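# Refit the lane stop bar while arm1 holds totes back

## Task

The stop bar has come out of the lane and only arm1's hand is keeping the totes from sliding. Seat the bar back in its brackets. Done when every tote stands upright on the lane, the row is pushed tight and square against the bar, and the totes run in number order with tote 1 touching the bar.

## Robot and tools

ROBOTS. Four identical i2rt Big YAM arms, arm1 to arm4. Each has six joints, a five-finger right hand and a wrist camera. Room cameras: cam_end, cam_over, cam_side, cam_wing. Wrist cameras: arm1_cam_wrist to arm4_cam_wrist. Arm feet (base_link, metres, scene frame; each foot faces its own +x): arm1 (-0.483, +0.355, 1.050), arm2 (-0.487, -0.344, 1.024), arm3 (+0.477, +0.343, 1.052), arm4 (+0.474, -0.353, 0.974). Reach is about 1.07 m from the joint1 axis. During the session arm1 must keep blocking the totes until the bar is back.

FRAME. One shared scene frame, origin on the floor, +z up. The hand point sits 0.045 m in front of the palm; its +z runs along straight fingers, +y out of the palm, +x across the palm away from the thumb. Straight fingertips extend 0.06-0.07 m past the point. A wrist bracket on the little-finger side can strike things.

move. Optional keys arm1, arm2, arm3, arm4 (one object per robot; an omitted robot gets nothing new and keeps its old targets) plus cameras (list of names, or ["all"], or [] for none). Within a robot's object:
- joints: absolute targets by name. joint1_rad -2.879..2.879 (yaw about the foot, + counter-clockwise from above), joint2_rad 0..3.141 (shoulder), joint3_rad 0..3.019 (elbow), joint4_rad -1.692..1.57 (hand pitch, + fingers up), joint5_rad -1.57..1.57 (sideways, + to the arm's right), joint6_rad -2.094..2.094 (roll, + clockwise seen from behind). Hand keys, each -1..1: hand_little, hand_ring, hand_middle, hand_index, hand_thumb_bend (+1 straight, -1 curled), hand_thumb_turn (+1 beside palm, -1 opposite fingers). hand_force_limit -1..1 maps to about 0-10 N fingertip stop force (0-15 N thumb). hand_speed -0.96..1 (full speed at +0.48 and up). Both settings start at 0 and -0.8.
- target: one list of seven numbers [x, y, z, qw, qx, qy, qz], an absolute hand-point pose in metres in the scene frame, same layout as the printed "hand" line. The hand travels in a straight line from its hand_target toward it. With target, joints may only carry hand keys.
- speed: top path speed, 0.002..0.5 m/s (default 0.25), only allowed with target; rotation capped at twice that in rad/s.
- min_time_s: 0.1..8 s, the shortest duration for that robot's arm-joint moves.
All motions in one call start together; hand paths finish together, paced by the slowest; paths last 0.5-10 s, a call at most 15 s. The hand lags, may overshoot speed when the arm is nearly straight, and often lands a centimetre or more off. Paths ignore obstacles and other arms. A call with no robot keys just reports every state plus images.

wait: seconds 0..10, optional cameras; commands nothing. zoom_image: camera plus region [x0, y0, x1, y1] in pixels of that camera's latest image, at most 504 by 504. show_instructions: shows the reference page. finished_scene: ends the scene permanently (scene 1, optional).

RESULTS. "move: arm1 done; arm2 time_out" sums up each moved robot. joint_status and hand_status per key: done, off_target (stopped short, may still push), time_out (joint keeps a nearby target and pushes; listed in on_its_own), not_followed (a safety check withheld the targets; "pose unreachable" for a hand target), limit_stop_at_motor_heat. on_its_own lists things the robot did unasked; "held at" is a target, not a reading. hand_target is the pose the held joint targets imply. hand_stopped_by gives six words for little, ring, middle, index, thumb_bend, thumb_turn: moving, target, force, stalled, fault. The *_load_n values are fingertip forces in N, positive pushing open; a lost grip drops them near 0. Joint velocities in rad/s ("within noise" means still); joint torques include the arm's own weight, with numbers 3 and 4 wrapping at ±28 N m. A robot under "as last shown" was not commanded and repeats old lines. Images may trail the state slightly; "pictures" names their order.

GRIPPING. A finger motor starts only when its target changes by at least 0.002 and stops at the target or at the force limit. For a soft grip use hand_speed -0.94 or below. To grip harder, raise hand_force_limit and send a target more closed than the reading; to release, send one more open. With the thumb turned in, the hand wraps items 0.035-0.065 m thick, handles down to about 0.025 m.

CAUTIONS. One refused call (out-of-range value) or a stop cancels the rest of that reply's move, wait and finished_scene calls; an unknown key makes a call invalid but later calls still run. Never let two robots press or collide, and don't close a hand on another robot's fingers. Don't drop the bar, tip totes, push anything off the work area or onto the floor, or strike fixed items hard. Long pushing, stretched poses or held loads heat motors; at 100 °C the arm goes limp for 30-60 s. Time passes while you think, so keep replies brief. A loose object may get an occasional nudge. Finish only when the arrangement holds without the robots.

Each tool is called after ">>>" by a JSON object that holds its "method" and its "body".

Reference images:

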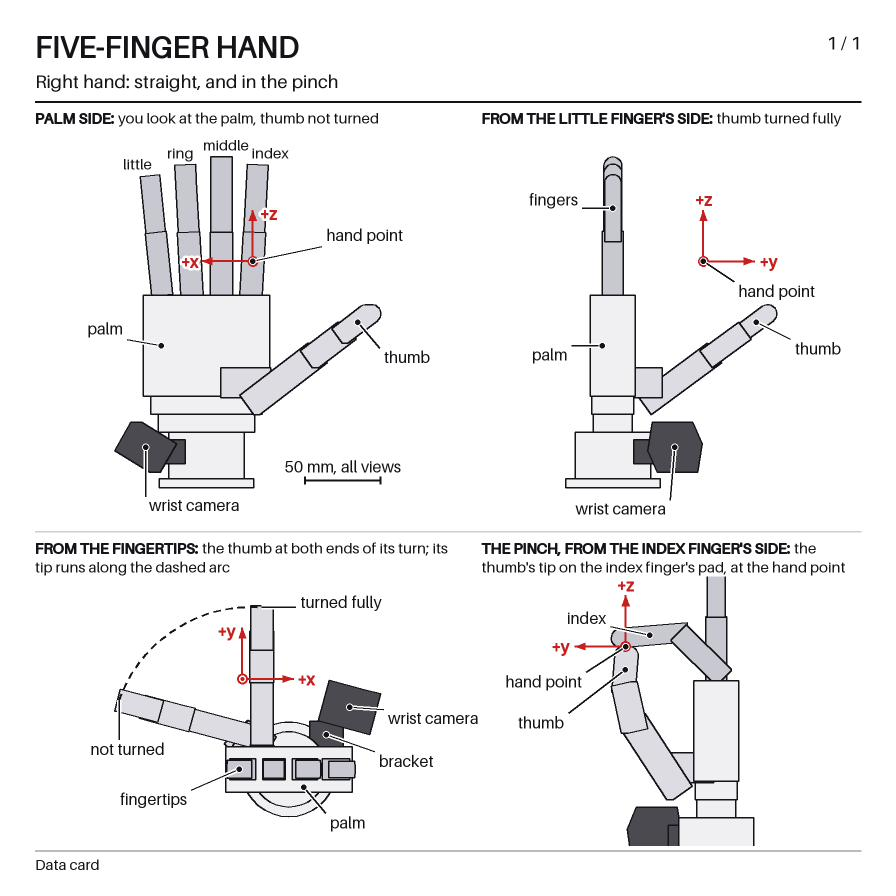

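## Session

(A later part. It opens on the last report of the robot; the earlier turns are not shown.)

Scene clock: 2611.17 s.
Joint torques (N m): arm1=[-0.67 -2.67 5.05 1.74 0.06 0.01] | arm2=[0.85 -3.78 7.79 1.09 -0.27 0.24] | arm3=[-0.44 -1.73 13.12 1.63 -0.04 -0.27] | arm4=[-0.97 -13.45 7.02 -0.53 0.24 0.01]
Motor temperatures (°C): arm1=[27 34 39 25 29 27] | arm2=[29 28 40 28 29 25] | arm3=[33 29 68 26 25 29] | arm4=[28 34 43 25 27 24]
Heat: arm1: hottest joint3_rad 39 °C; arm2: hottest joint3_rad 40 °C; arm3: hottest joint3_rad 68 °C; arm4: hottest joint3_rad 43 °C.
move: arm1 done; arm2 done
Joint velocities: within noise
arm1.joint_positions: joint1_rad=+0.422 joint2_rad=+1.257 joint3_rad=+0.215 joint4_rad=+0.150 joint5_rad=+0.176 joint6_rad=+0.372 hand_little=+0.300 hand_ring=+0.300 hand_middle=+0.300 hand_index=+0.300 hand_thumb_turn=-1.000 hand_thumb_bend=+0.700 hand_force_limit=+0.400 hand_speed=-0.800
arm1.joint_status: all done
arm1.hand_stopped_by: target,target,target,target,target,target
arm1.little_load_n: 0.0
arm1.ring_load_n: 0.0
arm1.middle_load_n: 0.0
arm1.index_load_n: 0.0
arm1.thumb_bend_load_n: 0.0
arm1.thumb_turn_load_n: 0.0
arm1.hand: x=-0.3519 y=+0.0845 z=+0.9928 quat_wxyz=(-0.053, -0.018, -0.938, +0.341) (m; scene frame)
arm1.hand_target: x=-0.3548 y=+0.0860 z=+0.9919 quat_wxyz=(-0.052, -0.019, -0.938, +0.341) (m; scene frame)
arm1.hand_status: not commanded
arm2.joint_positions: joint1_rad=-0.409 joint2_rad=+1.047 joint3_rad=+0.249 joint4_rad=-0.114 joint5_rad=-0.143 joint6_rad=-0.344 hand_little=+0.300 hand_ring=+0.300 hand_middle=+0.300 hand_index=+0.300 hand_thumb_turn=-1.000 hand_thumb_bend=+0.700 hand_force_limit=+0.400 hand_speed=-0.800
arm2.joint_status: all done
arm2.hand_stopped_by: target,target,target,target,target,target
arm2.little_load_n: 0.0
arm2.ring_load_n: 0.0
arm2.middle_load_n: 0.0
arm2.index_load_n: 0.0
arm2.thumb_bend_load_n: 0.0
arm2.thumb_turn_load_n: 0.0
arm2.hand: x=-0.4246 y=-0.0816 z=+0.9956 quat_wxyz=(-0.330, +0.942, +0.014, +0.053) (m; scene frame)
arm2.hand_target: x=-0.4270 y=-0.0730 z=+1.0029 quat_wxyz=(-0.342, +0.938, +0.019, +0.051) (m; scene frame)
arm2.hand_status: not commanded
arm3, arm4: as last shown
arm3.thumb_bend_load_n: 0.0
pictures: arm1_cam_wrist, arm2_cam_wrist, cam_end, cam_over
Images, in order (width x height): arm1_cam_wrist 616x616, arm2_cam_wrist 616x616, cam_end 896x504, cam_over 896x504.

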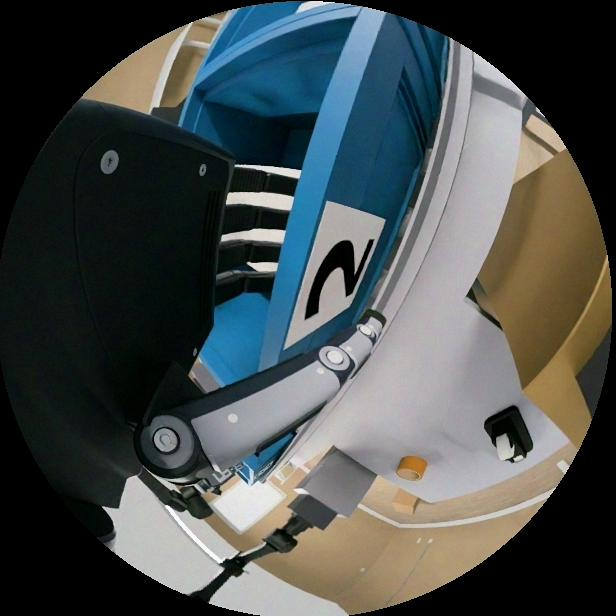

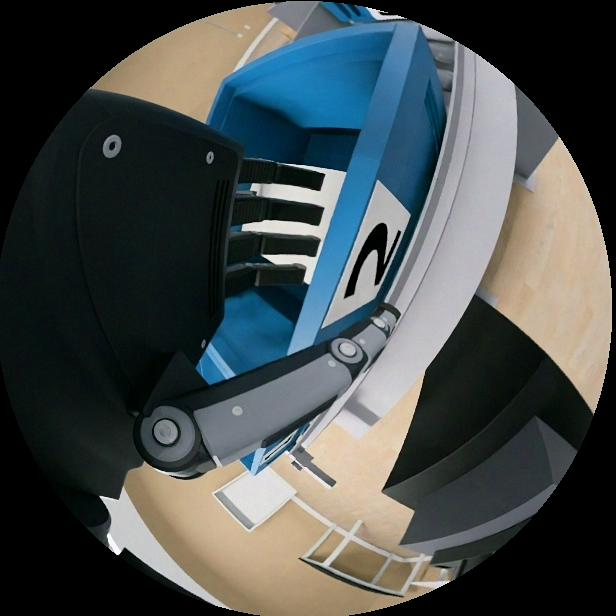

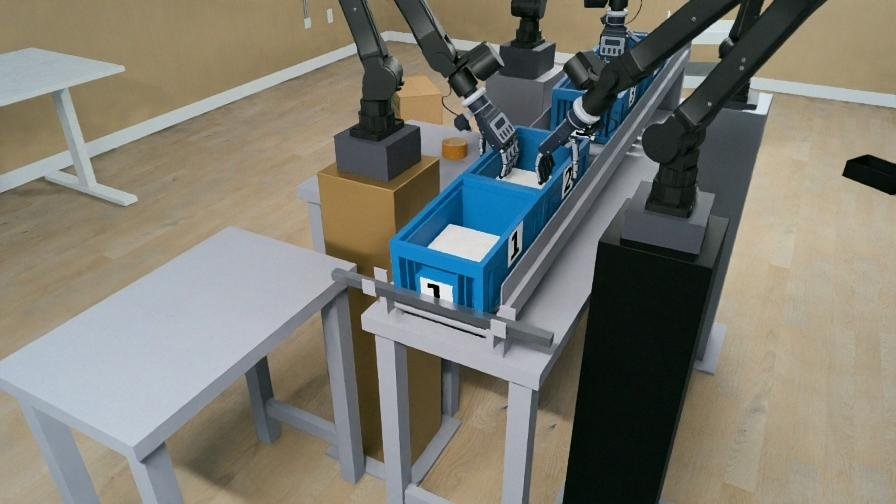

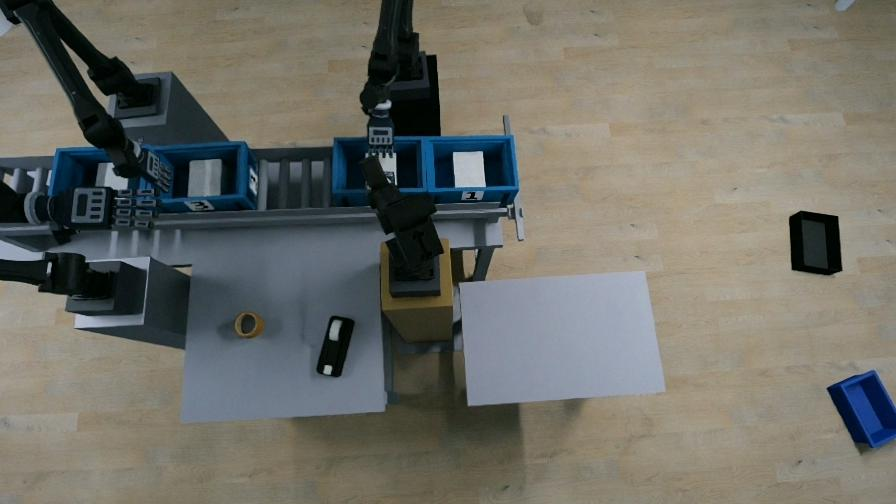

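>>> {"method": "move", "body": {"arm1": {"target": [-0.360, 0.088, 1.130, 0.0517, 0.0188, 0.9383, -0.3415], "speed": 0.08}, "arm2": {"target": [-0.432, -0.078, 1.140, 0.3415, -0.9383, -0.0188, -0.0517], "speed": 0.08}, "arm4": {"target": [0.2747, -0.030, 1.069, 0, 0.7071, 0.7071, 0], "speed": 0.06}, "cameras": ["arm1_cam_wrist", "arm2_cam_wrist", "arm4_cam_wrist", "cam_end", "cam_over"]}}

Scene clock: 2644.67 s.
Joint torques (N m): arm1=[-0.73 -0.79 12.74 1.42 0.07 -0.15] | arm2=[1.67 -2.02 12.78 0.38 -0.04 0.32] | arm3=[-0.44 -1.73 13.12 1.66 -0.04 -0.27] | arm4=[-0.5 -12.28 9.59 -0.23 0.17 0.13]
Motor temperatures (°C): arm1=[27 34 39 25 29 27] | arm2=[29 28 39 28 29 25] | arm3=[33 29 68 26 25 29] | arm4=[28 34 43 25 27 24]
Heat: arm1: hottest joint3_rad 39 °C; arm2: hottest joint3_rad 39 °C; arm3: hottest joint3_rad 68 °C; arm4: hottest joint3_rad 43 °C.
move: arm1 off_target; arm2 off_target; arm4 off_target
Joint velocities: within noise
arm1.joint_positions: joint1_rad=+0.408 joint2_rad=+0.770 joint3_rad=+0.382 joint4_rad=-0.552 joint5_rad=+0.169 joint6_rad=+0.372 hand_little=+0.300 hand_ring=+0.300 hand_middle=+0.300 hand_index=+0.300 hand_thumb_turn=-1.000 hand_thumb_bend=+0.700 hand_force_limit=+0.400 hand_speed=-0.800
arm1.joint_status: not commanded
arm1.hand_stopped_by: target,target,target,target,target,target
arm1.little_load_n: 0.0
arm1.ring_load_n: 0.0
arm1.middle_load_n: 0.0
arm1.index_load_n: 0.0
arm1.thumb_bend_load_n: 0.0
arm1.thumb_turn_load_n: 0.0
arm1.hand: x=-0.3639 y=+0.1051 z=+1.1033 quat_wxyz=(-0.045, -0.021, -0.946, +0.320) (m; scene frame)
arm1.hand_target: x=-0.3601 y=+0.0884 z=+1.1294 quat_wxyz=(-0.051, -0.019, -0.938, +0.342) (m; scene frame)
arm1.hand_status: off_target (0.032 m and 2.7 deg from the pose sent, 0.137 m and 0.1 deg at the start)
arm2.joint_positions: joint1_rad=-0.396 joint2_rad=+0.720 joint3_rad=+0.482 joint4_rad=-0.692 joint5_rad=-0.142 joint6_rad=-0.334 hand_little=+0.300 hand_ring=+0.300 hand_middle=+0.300 hand_index=+0.300 hand_thumb_turn=-1.000 hand_thumb_bend=+0.700 hand_force_limit=+0.400 hand_speed=-0.800
arm2.joint_status: not commanded
arm2.hand_stopped_by: target,target,target,target,target,target
arm2.little_load_n: 0.0
arm2.ring_load_n: 0.0
arm2.middle_load_n: 0.0
arm2.index_load_n: 0.0
arm2.thumb_bend_load_n: 0.0
arm2.thumb_turn_load_n: 0.0
arm2.hand: x=-0.4325 y=-0.0906 z=+1.1158 quat_wxyz=(-0.322, +0.945, +0.014, +0.046) (m; scene frame)
arm2.hand_target: x=-0.4321 y=-0.0783 z=+1.1395 quat_wxyz=(-0.342, +0.938, +0.019, +0.051) (m; scene frame)
arm2.hand_status: off_target (0.027 m and 2.5 deg from the pose sent, 0.145 m and 1.5 deg at the start)
arm3.joint_positions: joint1_rad=-1.485 joint2_rad=+0.799 joint3_rad=+1.151 joint4_rad=-0.588 joint5_rad=+0.003 joint6_rad=+0.014 hand_little=+1.000 hand_ring=+1.000 hand_middle=+1.000 hand_index=+1.000 hand_thumb_turn=-1.000 hand_thumb_bend=+0.400 hand_force_limit=-0.500 hand_speed=-0.600
arm3.joint_status: not commanded
arm3.hand_stopped_by: target,target,target,target,target,target
arm3.little_load_n: 0.0
arm3.ring_load_n: 0.0
arm3.middle_load_n: 0.0
arm3.index_load_n: 0.0
arm3.thumb_bend_load_n: 0.0
arm3.thumb_turn_load_n: 0.0
arm3.hand: x=+0.0736 y=+0.2892 z=+1.5171 quat_wxyz=(+0.426, -0.541, -0.564, +0.455) (m; scene frame)
arm3.hand_target: x=+0.0755 y=+0.2955 z=+1.5426 quat_wxyz=(+0.441, -0.533, -0.556, +0.460) (m; scene frame)
arm3.hand_status: not commanded
arm4.joint_positions: joint1_rad=+0.591 joint2_rad=+1.558 joint3_rad=+1.135 joint4_rad=-1.176 joint5_rad=+0.001 joint6_rad=-0.941 hand_little=+1.000 hand_ring=+1.000 hand_middle=+1.000 hand_index=+1.000 hand_thumb_turn=+1.000 hand_thumb_bend=+1.000 hand_force_limit=+0.000 hand_speed=-0.800
arm4.joint_status: not commanded
arm4.hand_stopped_by: target,target,target,target,target,target
arm4.little_load_n: 0.0
arm4.ring_load_n: 0.0
arm4.middle_load_n: 0.0
arm4.index_load_n: 0.0
arm4.thumb_bend_load_n: 0.0
arm4.thumb_turn_load_n: 0.0
arm4.hand: x=+0.2826 y=-0.0423 z=+1.0667 quat_wxyz=(+0.006, +0.704, +0.711, -0.005) (m; scene frame)
arm4.hand_target: x=+0.2748 y=-0.0303 z=+1.0690 quat_wxyz=(+0.000, +0.707, +0.707, +0.000) (m; scene frame)
arm4.hand_status: off_target (0.015 m and 1.0 deg from the pose sent, 0.096 m and 0.5 deg at the start)
pictures: arm1_cam_wrist, arm2_cam_wrist, arm4_cam_wrist, cam_end, cam_over
Images, in order (width x height): arm1_cam_wrist 616x616, arm2_cam_wrist 616x616, arm4_cam_wrist 616x616, cam_end 896x504, cam_over 896x504.

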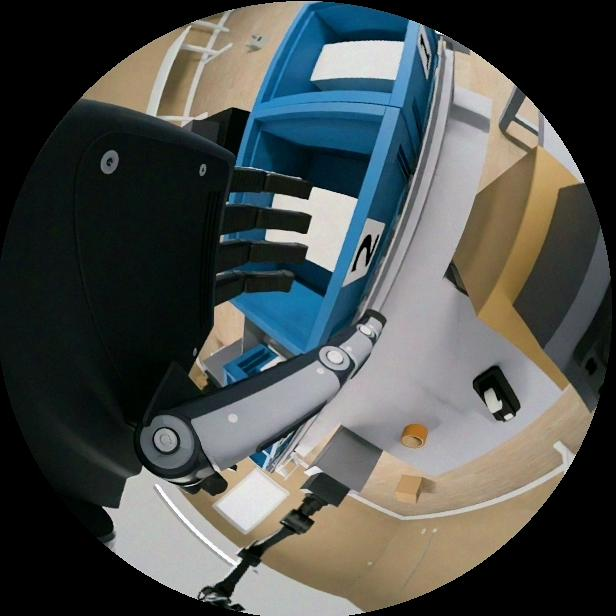

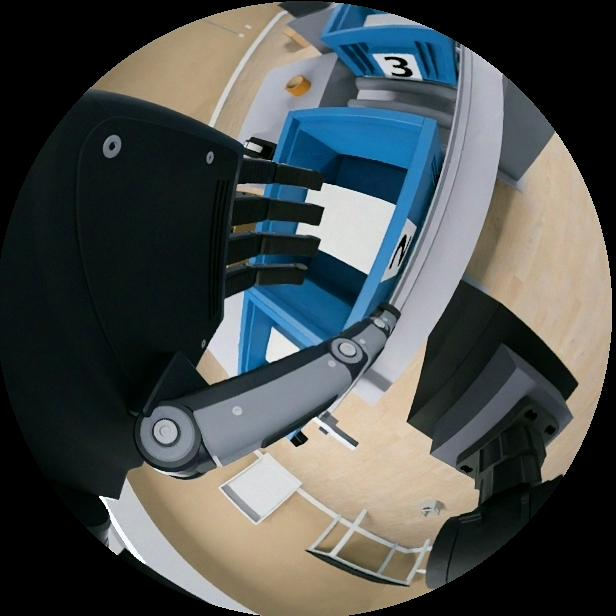

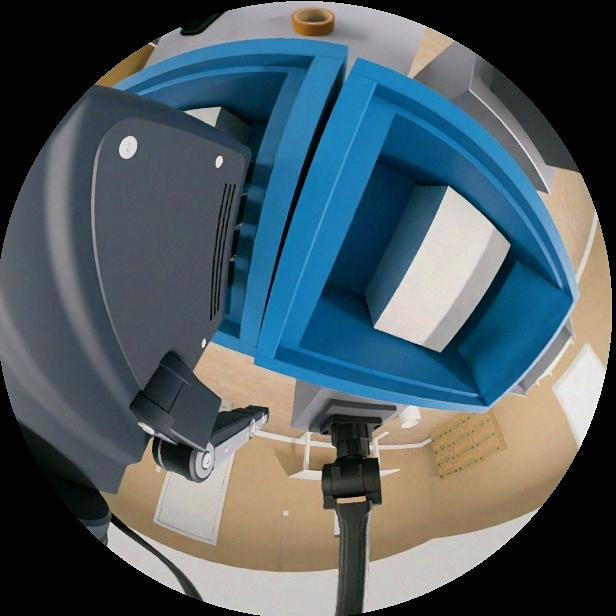

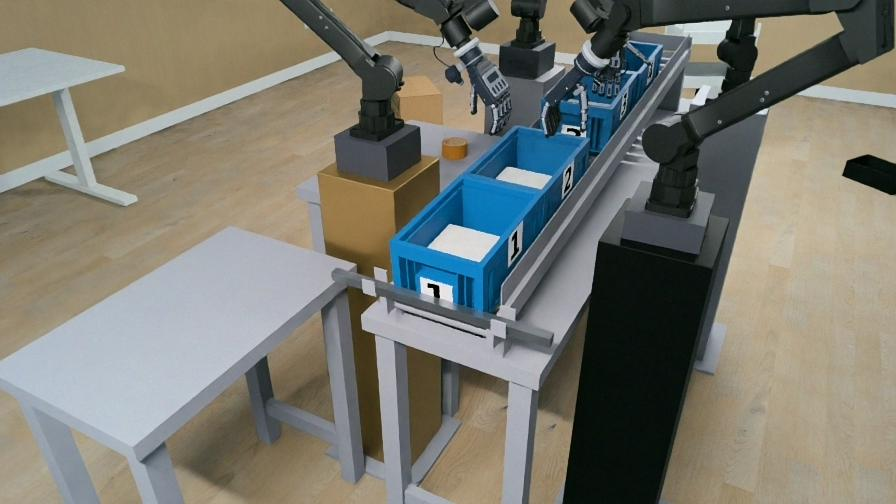

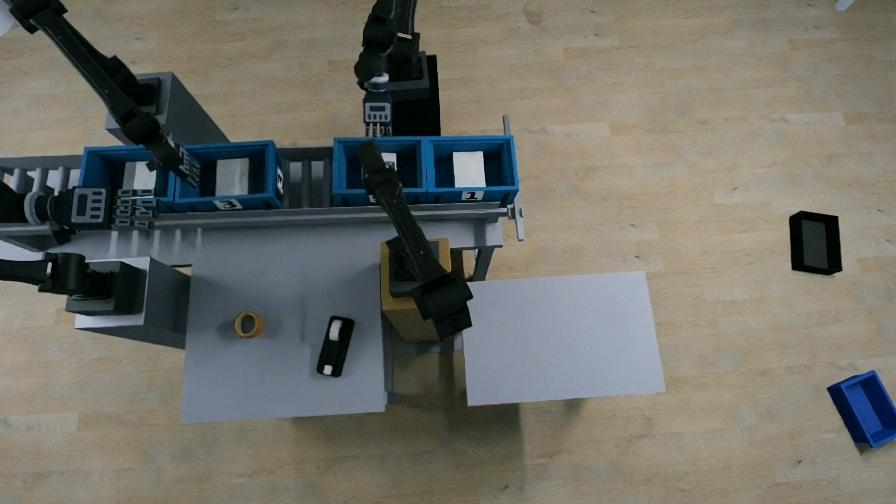

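>>> {"method": "move", "body": {"arm1": {"target": [-0.390, 0.130, 1.190, 0.0517, 0.0188, 0.9383, -0.3415], "speed": 0.08}, "arm2": {"target": [-0.450, -0.120, 1.200, 0.3415, -0.9383, -0.0188, -0.0517], "speed": 0.08}, "arm4": {"target": [0.1747, -0.030, 1.058, 0, 0.7071, 0.7071, 0], "speed": 0.06}, "cameras": ["arm4_cam_wrist", "cam_end", "cam_over", "cam_wing"]}}

Scene clock: 2660.20 s.
Joint torques (N m): arm1=[-1.14 2.55 13.85 1.17 -0.03 -0.14] | arm2=[1.08 -0.32 13.29 0.58 0.02 0.27] | arm3=[-0.56 -1.67 13.12 1.65 -0.04 -0.27] | arm4=[-0.73 -15.09 9.99 -0.77 0.26 0.11]
Motor temperatures (°C): arm1=[27 34 43 25 29 27] | arm2=[29 28 42 27 29 25] | arm3=[33 29 69 26 25 29] | arm4=[28 33 44 25 27 24]
Heat: arm1: hottest joint3_rad 43 °C; arm2: hottest joint3_rad 42 °C; arm3: hottest joint3_rad 69 °C; arm4: hottest joint3_rad 44 °C.
move: arm1 off_target; arm2 off_target; arm4 off_target
Joint velocities: within noise
arm1.joint_positions: joint1_rad=+0.332 joint2_rad=+0.522 joint3_rad=+0.464 joint4_rad=-0.878 joint5_rad=+0.120 joint6_rad=+0.312 hand_little=+0.300 hand_ring=+0.300 hand_middle=+0.300 hand_index=+0.300 hand_thumb_turn=-1.000 hand_thumb_bend=+0.700 hand_force_limit=+0.400 hand_speed=-0.800
arm1.joint_status: not commanded
arm1.hand_stopped_by: target,target,target,target,target,target
arm1.little_load_n: 0.0
arm1.ring_load_n: 0.0
arm1.middle_load_n: 0.0
arm1.index_load_n: -0.5
arm1.thumb_bend_load_n: 0.0
arm1.thumb_turn_load_n: 0.0
arm1.hand: x=-0.3909 y=+0.1416 z=+1.1601 quat_wxyz=(-0.046, -0.022, -0.947, +0.317) (m; scene frame)
arm1.hand_target: x=-0.3899 y=+0.1303 z=+1.1891 quat_wxyz=(-0.051, -0.019, -0.938, +0.342) (m; scene frame)
arm1.hand_status: off_target (0.032 m and 3.0 deg from the pose sent, 0.094 m and 2.7 deg at the start)
arm2.joint_positions: joint1_rad=-0.380 joint2_rad=+0.541 joint3_rad=+0.586 joint4_rad=-0.975 joint5_rad=-0.131 joint6_rad=-0.321 hand_little=+0.300 hand_ring=+0.300 hand_middle=+0.300 hand_index=+0.300 hand_thumb_turn=-1.000 hand_thumb_bend=+0.700 hand_force_limit=+0.400 hand_speed=-0.800
arm2.joint_status: not commanded
arm2.hand_stopped_by: target,target,target,target,target,target
arm2.little_load_n: -0.5
arm2.ring_load_n: 0.0
arm2.middle_load_n: 0.0
arm2.index_load_n: 0.0
arm2.thumb_bend_load_n: 0.0
arm2.thumb_turn_load_n: 0.0
arm2.hand: x=-0.4490 y=-0.1275 z=+1.1750 quat_wxyz=(-0.321, +0.946, +0.014, +0.046) (m; scene frame)
arm2.hand_target: x=-0.4501 y=-0.1203 z=+1.1993 quat_wxyz=(-0.342, +0.938, +0.019, +0.051) (m; scene frame)
arm2.hand_status: off_target (0.026 m and 2.6 deg from the pose sent, 0.091 m and 2.5 deg at the start)
arm3: as last shown
arm4.joint_positions: joint1_rad=+0.753 joint2_rad=+1.727 joint3_rad=+1.317 joint4_rad=-1.176 joint5_rad=-0.004 joint6_rad=-0.780 hand_little=+1.000 hand_ring=+1.000 hand_middle=+1.000 hand_index=+1.000 hand_thumb_turn=+1.000 hand_thumb_bend=+1.000 hand_force_limit=+0.000 hand_speed=-0.800
arm4.joint_status: not commanded
arm4.hand_stopped_by: target,target,target,target,target,target
arm4.little_load_n: 0.0
arm4.ring_load_n: 0.0
arm4.middle_load_n: 0.0
arm4.index_load_n: 0.5
arm4.thumb_bend_load_n: 0.0
arm4.thumb_turn_load_n: 0.0
arm4.hand: x=+0.1808 y=-0.0409 z=+1.0555 quat_wxyz=(+0.000, +0.703, +0.711, -0.005) (m; scene frame)
arm4.hand_target: x=+0.1750 y=-0.0302 z=+1.0580 quat_wxyz=(-0.001, +0.707, +0.707, +0.000) (m; scene frame)
arm4.hand_status: off_target (0.013 m and 0.9 deg from the pose sent, 0.109 m and 1.0 deg at the start)
pictures: arm4_cam_wrist, cam_end, cam_over, cam_wing
Images, in order (width x height): arm4_cam_wrist 616x616, cam_end 896x504, cam_over 896x504, cam_wing 896x504.

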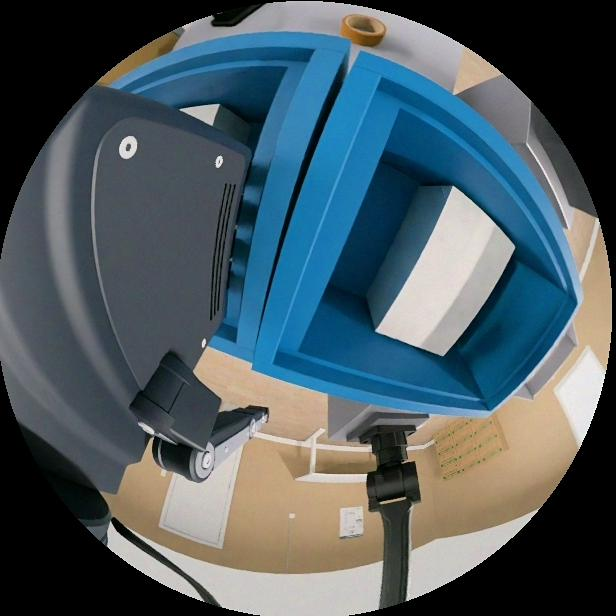

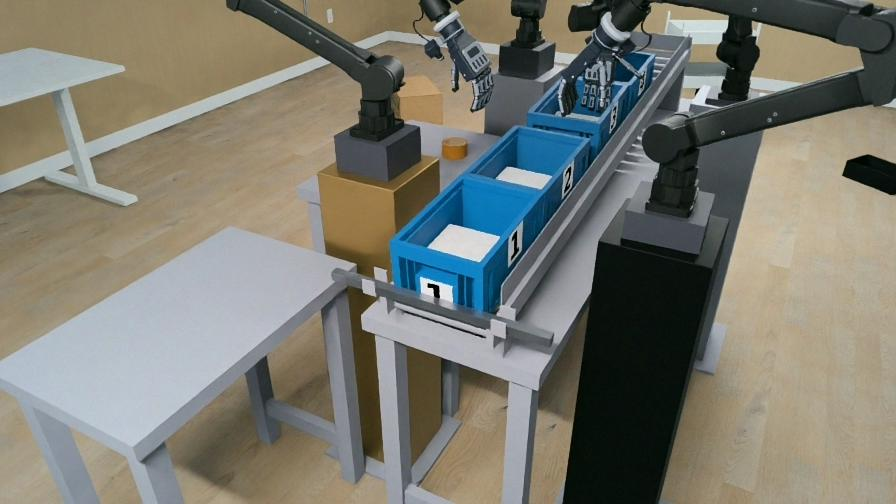

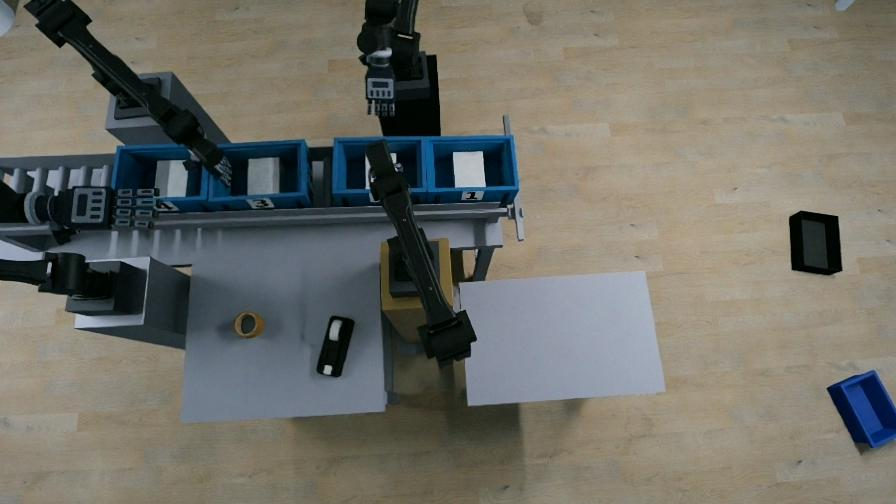

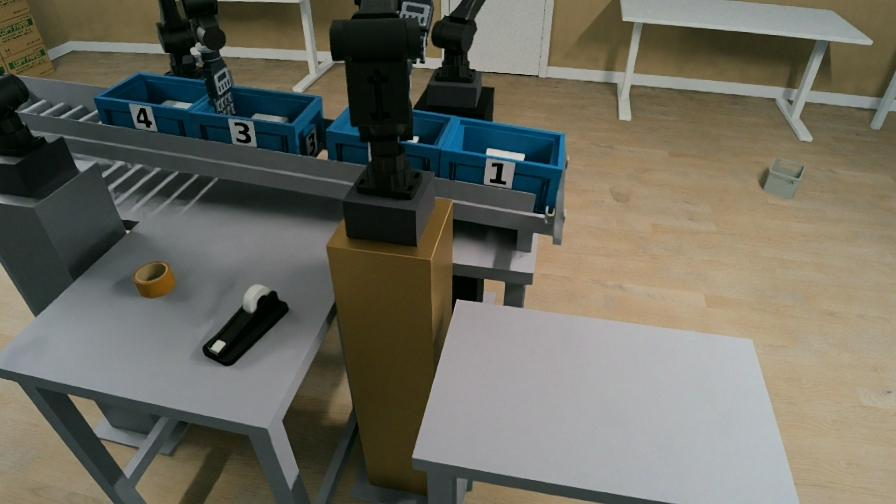

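>>> {"method": "move", "body": {"arm4": {"target": [0.1047, -0.030, 1.0505, 0, 0.7071, 0.7071, 0], "speed": 0.05}, "cameras": ["arm4_cam_wrist", "cam_end", "cam_over", "cam_wing"]}}

>>> {"method": "zoom_image", "body": {"camera": "cam_over", "region": [100, 100, 540, 240]}}

Scene clock: 2671.57 s.
Joint torques (N m): arm1=[-1.14 2.43 13.57 1.36 0 -0.13] | arm2=[0.91 -0.73 13.23 0.51 0.06 0.21] | arm3=[-0.21 -1.73 13.07 1.65 -0.04 -0.27] | arm4=[-0.62 -17.49 10.11 -0.96 0.09 0.13]
Motor temperatures (°C): arm1=[27 34 43 25 29 27] | arm2=[29 28 44 27 29 25] | arm3=[33 29 69 26 25 29] | arm4=[28 33 47 25 27 24]
Heat: arm1: hottest joint3_rad 43 °C; arm2: hottest joint3_rad 44 °C; arm3: hottest joint3_rad 69 °C; arm4: hottest joint3_rad 47 °C.
move: arm4 done
Joint velocities: within noise
arm1, arm2, arm3: as last shown
arm1.index_load_n: 0.0
arm1.hand_target: x=-0.3898 y=+0.1302 z=+1.1891 quat_wxyz=(-0.051, -0.019, -0.938, +0.342) (m; scene frame)
arm2.hand_target: x=-0.4501 y=-0.1203 z=+1.1994 quat_wxyz=(-0.342, +0.938, +0.019, +0.051) (m; scene frame)
arm3.little_load_n: -0.5
arm3.ring_load_n: -0.5
arm4.joint_positions: joint1_rad=+0.836 joint2_rad=+1.861 joint3_rad=+1.486 joint4_rad=-1.206 joint5_rad=-0.001 joint6_rad=-0.696 hand_little=+1.000 hand_ring=+1.000 hand_middle=+1.000 hand_index=+1.000 hand_thumb_turn=+1.000 hand_thumb_bend=+1.000 hand_force_limit=+0.000 hand_speed=-0.800
arm4.joint_status: not commanded
arm4.hand_stopped_by: target,target,target,target,target,target
arm4.little_load_n: 0.0
arm4.ring_load_n: 0.0
arm4.middle_load_n: 0.0
arm4.index_load_n: 0.0
arm4.thumb_bend_load_n: 0.0
arm4.thumb_turn_load_n: 0.0
arm4.hand: x=+0.1121 y=-0.0367 z=+1.0487 quat_wxyz=(-0.003, +0.704, +0.711, -0.003) (m; scene frame)
arm4.hand_target: x=+0.1048 y=-0.0301 z=+1.0506 quat_wxyz=(-0.001, +0.707, +0.707, +0.000) (m; scene frame)
arm4.hand_status: done (0.010 m and 0.7 deg from the pose sent, 0.077 m and 0.9 deg at the start)
pictures: arm4_cam_wrist, cam_end, cam_over, cam_wing
Images, in order (width x height): arm4_cam_wrist 616x616, cam_end 896x504, cam_over 896x504, cam_wing 896x504.

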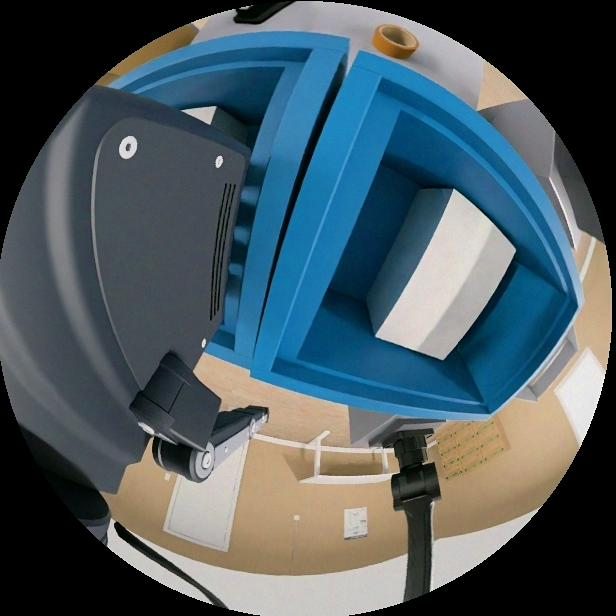

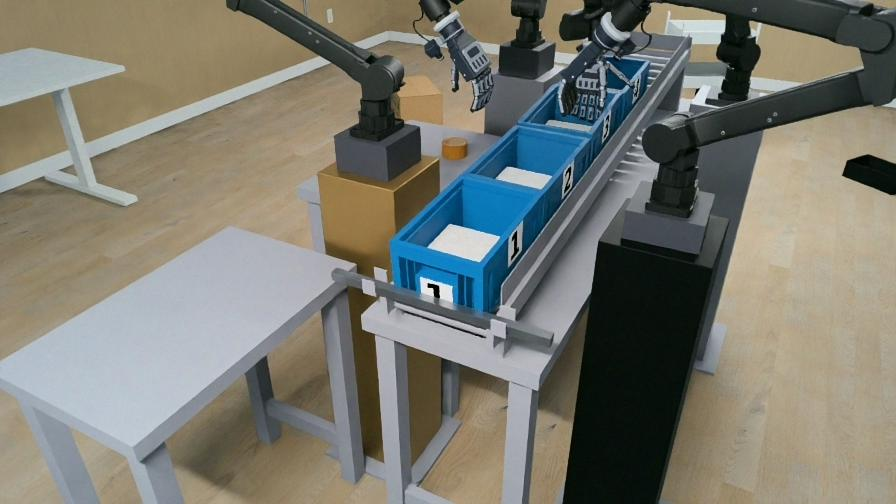

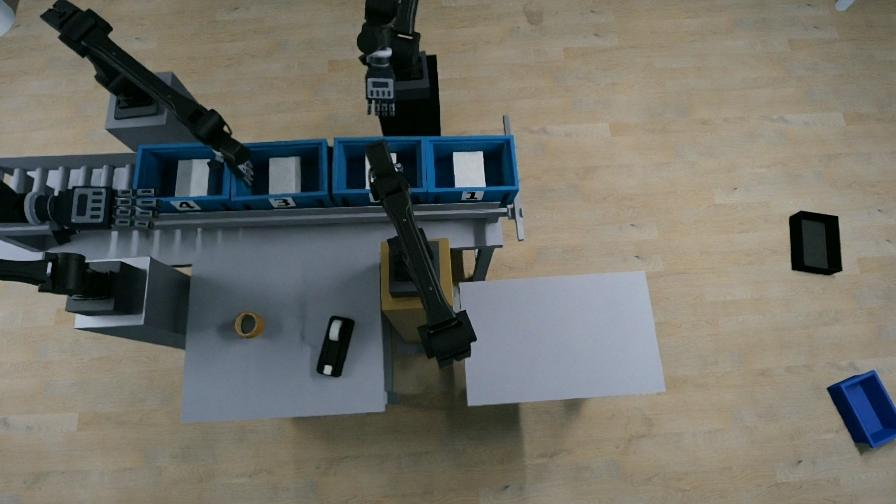

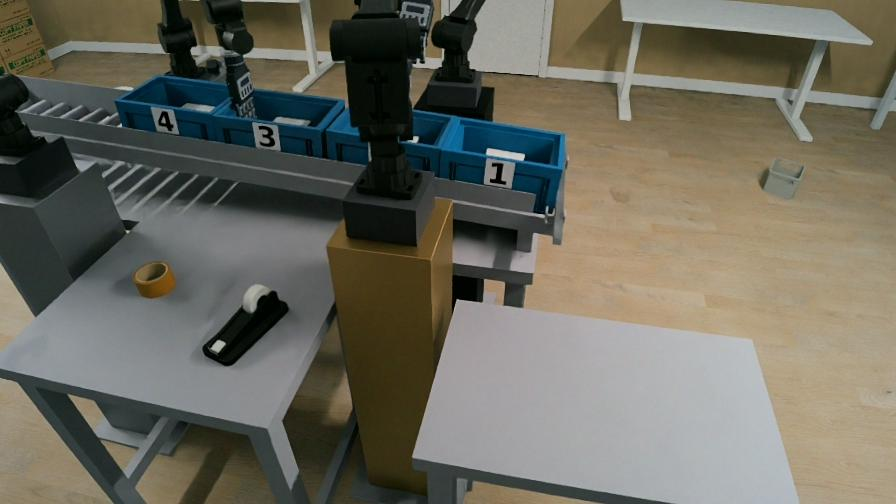

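Scaled by 1.145 from the camera's 896x504 image, which has a finer 1280x720 frame.

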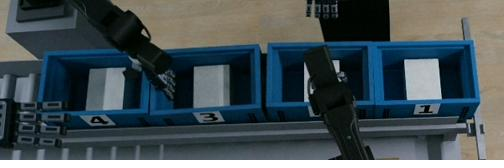

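>>> {"method": "move", "body": {"arm4": {"target": [0.082, -0.030, 1.049, 0, 0.7071, 0.7071, 0], "speed": 0.04}, "cameras": ["arm4_cam_wrist", "cam_end", "cam_over", "cam_wing"]}}

>>> {"method": "zoom_image", "body": {"camera": "cam_over", "region": [120, 110, 340, 230]}}

>>> {"method": "zoom_image", "body": {"camera": "cam_wing", "region": [100, 60, 480, 220]}}

Scene clock: 2679.90 s.
Joint torques (N m): arm1=[-1.38 1.67 13.45 1.14 -0.07 -0.11] | arm2=[1.14 -0.85 13.01 0.43 -0.01 0.27] | arm3=[-0.32 -1.9 13.09 1.63 -0.03 -0.28] | arm4=[-0.09 -17.85 10.51 -0.84 0.04 0.15]
Motor temperatures (°C): arm1=[27 34 44 25 29 27] | arm2=[29 28 45 27 29 25] | arm3=[33 29 69 26 25 29] | arm4=[28 33 48 25 27 24]
Heat: arm1: hottest joint3_rad 44 °C; arm2: hottest joint3_rad 45 °C; arm3: hottest joint3_rad 69 °C; arm4: hottest joint3_rad 48 °C.
move: arm4 off_target
Joint velocities: within noise
arm1, arm2, arm3: as last shown
arm2.little_load_n: 0.0
arm3.little_load_n: 0.0
arm3.ring_load_n: 0.0
arm4.joint_positions: joint1_rad=+0.857 joint2_rad=+1.904 joint3_rad=+1.545 joint4_rad=-1.230 joint5_rad=+0.001 joint6_rad=-0.671 hand_little=+1.000 hand_ring=+1.000 hand_middle=+1.000 hand_index=+1.000 hand_thumb_turn=+1.000 hand_thumb_bend=+1.000 hand_force_limit=+0.000 hand_speed=-0.800
arm4.joint_status: not commanded
arm4.hand_stopped_by: target,target,target,target,target,target
arm4.little_load_n: 0.0
arm4.ring_load_n: 0.0
arm4.middle_load_n: 0.0
arm4.index_load_n: 0.0
arm4.thumb_bend_load_n: 0.0
arm4.thumb_turn_load_n: 0.0
arm4.hand: x=+0.0936 y=-0.0366 z=+1.0476 quat_wxyz=(+0.001, +0.705, +0.709, -0.002) (m; scene frame)
arm4.hand_target: x=+0.0824 y=-0.0303 z=+1.0490 quat_wxyz=(-0.001, +0.707, +0.707, +0.000) (m; scene frame)
arm4.hand_status: off_target (0.013 m and 0.4 deg from the pose sent, 0.031 m and 0.7 deg at the start)
pictures: arm4_cam_wrist, cam_end, cam_over, cam_wing
Images, in order (width x height): arm4_cam_wrist 616x616, cam_end 896x504, cam_over 896x504, cam_wing 896x504.

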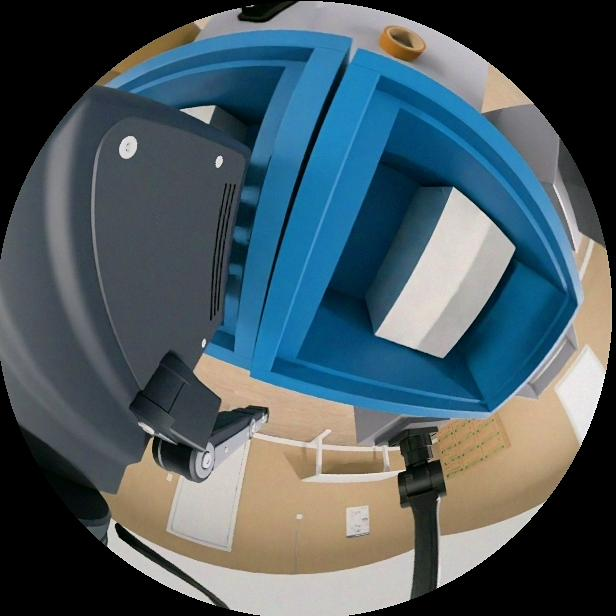

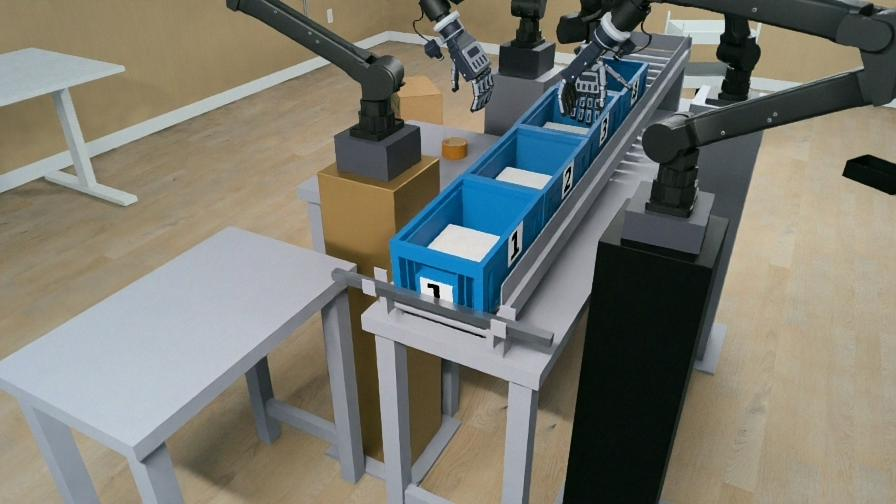

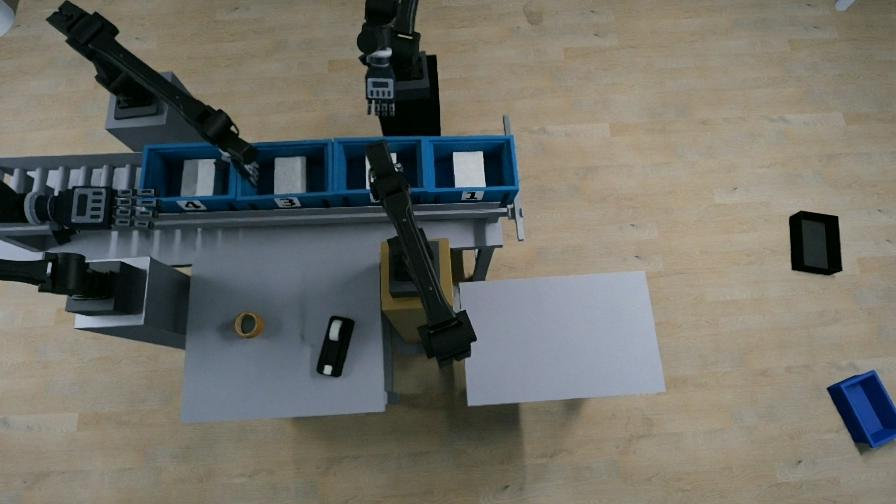

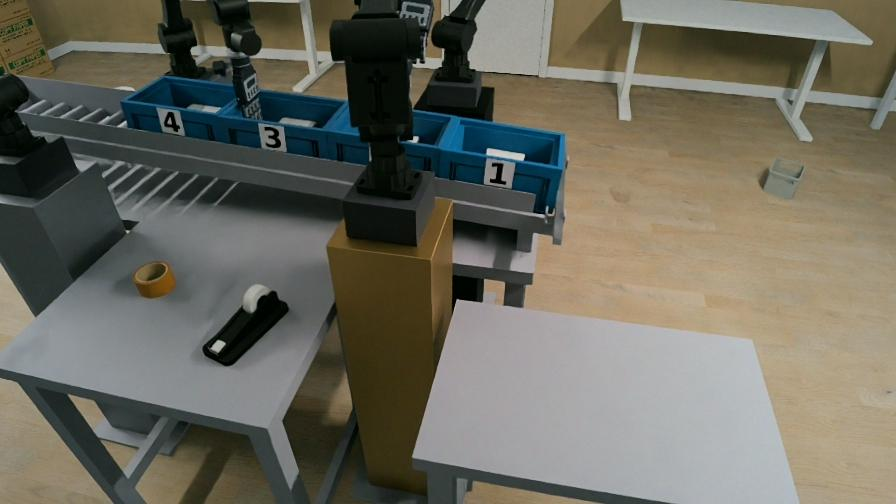

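Scaled by 2.291 from the camera's 896x504 image, which has a finer 1280x720 frame.

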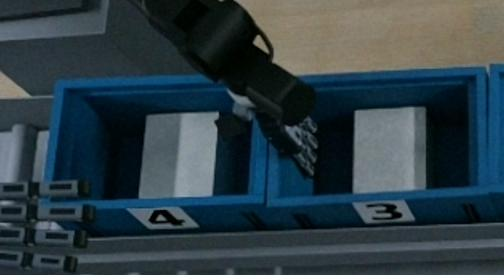

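Scaled by 1.326 from the camera's 896x504 image, which has a finer 1280x720 frame.

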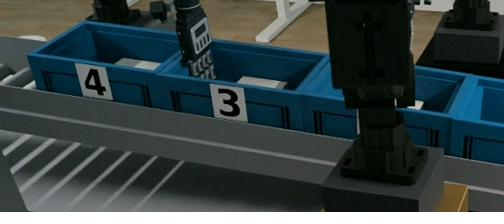

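>>> {"method": "move", "body": {"arm4": {"target": [0.058, -0.030, 1.050, 0, 0.7071, 0.7071, 0], "speed": 0.04}, "cameras": ["arm4_cam_wrist", "cam_over", "cam_wing"]}}

>>> {"method": "zoom_image", "body": {"camera": "cam_over", "region": [120, 110, 340, 230]}}

>>> {"method": "zoom_image", "body": {"camera": "cam_over", "region": [300, 110, 540, 230]}}

Scene clock: 2690.60 s.
Joint torques (N m): arm1=[-1.14 1.55 13.89 1.21 -0.05 -0.07] | arm2=[1.61 -0.97 12.97 0.58 -0.01 0.21] | arm3=[-0.44 -1.73 13.08 1.65 -0.03 -0.27] | arm4=[-0.21 -19.02 10.99 -0.62 -0.03 0.14]
Motor temperatures (°C): arm1=[27 34 44 25 29 27] | arm2=[29 28 46 27 29 25] | arm3=[33 29 69 26 25 29] | arm4=[28 33 49 25 27 24]
Heat: arm1: hottest joint3_rad 44 °C; arm2: hottest joint3_rad 46 °C; arm3: hottest joint3_rad 69 °C; arm4: hottest joint3_rad 49 °C.
move: arm4 off_target
Joint velocities: within noise
arm1, arm2, arm3: as last shown
arm4.joint_positions: joint1_rad=+0.877 joint2_rad=+1.953 joint3_rad=+1.615 joint4_rad=-1.262 joint5_rad=+0.002 joint6_rad=-0.648 hand_little=+1.000 hand_ring=+1.000 hand_middle=+1.000 hand_index=+1.000 hand_thumb_turn=+1.000 hand_thumb_bend=+1.000 hand_force_limit=+0.000 hand_speed=-0.800
arm4.joint_status: not commanded
arm4.hand_stopped_by: target,target,target,target,target,target
arm4.little_load_n: 0.0
arm4.ring_load_n: 0.0
arm4.middle_load_n: 0.0
arm4.index_load_n: 0.0
arm4.thumb_bend_load_n: 0.0
arm4.thumb_turn_load_n: 0.0
arm4.hand: x=+0.0738 y=-0.0358 z=+1.0469 quat_wxyz=(+0.006, +0.706, +0.708, +0.000) (m; scene frame)
arm4.hand_target: x=+0.0585 y=-0.0303 z=+1.0500 quat_wxyz=(-0.001, +0.707, +0.707, +0.000) (m; scene frame)
arm4.hand_status: off_target (0.017 m and 0.7 deg from the pose sent, 0.036 m and 0.4 deg at the start)
pictures: arm4_cam_wrist, cam_over, cam_wing
Images, in order (width x height): arm4_cam_wrist 616x616, cam_over 896x504, cam_wing 896x504.

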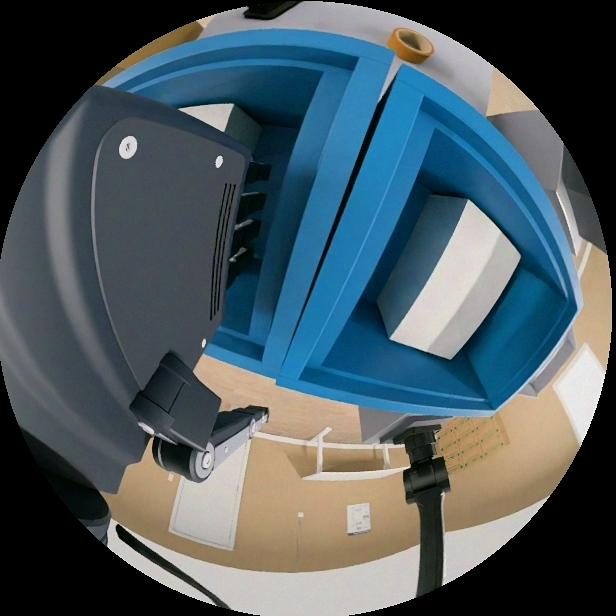

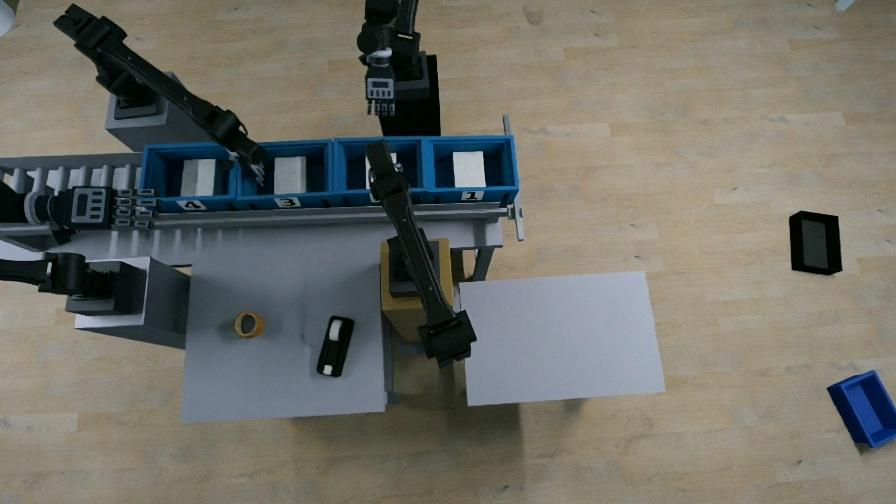

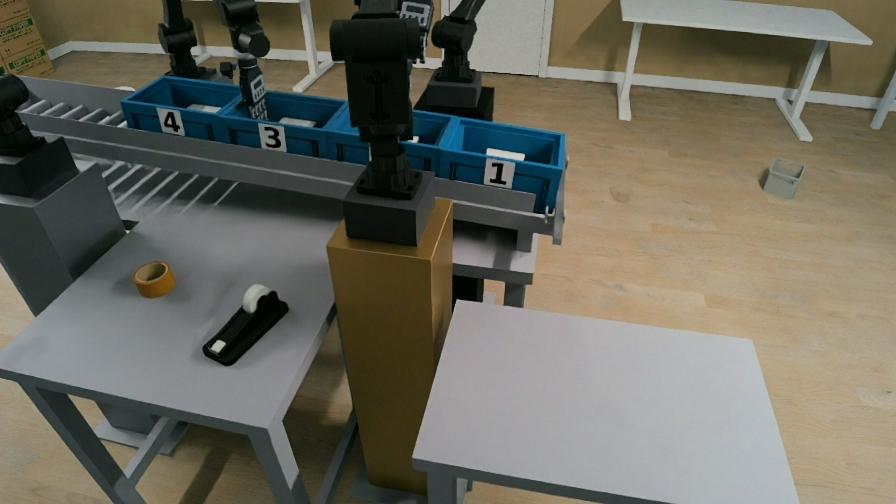

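Scaled by 2.291 from the camera's 896x504 image, which has a finer 1280x720 frame.

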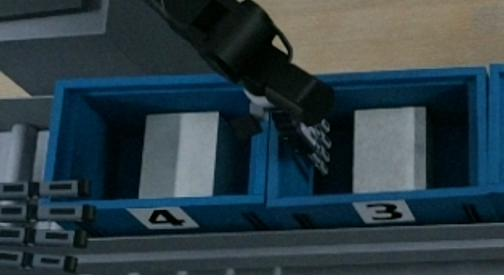

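Scaled by 2.100 from the camera's 896x504 image, which has a finer 1280x720 frame.

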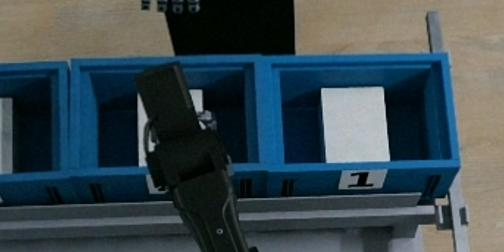

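>>> {"method": "zoom_image", "body": {"camera": "arm4_cam_wrist", "region": [230, 40, 480, 400]}}

Scaled by 1.400 from the camera's 616x616 image, which has a finer 880x880 frame.

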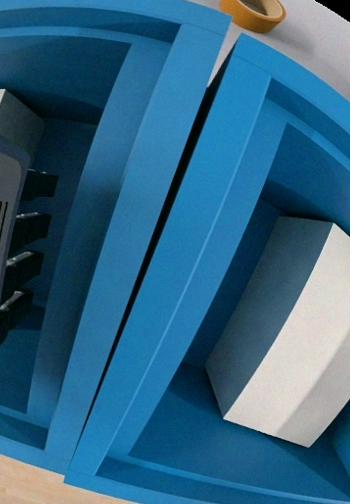

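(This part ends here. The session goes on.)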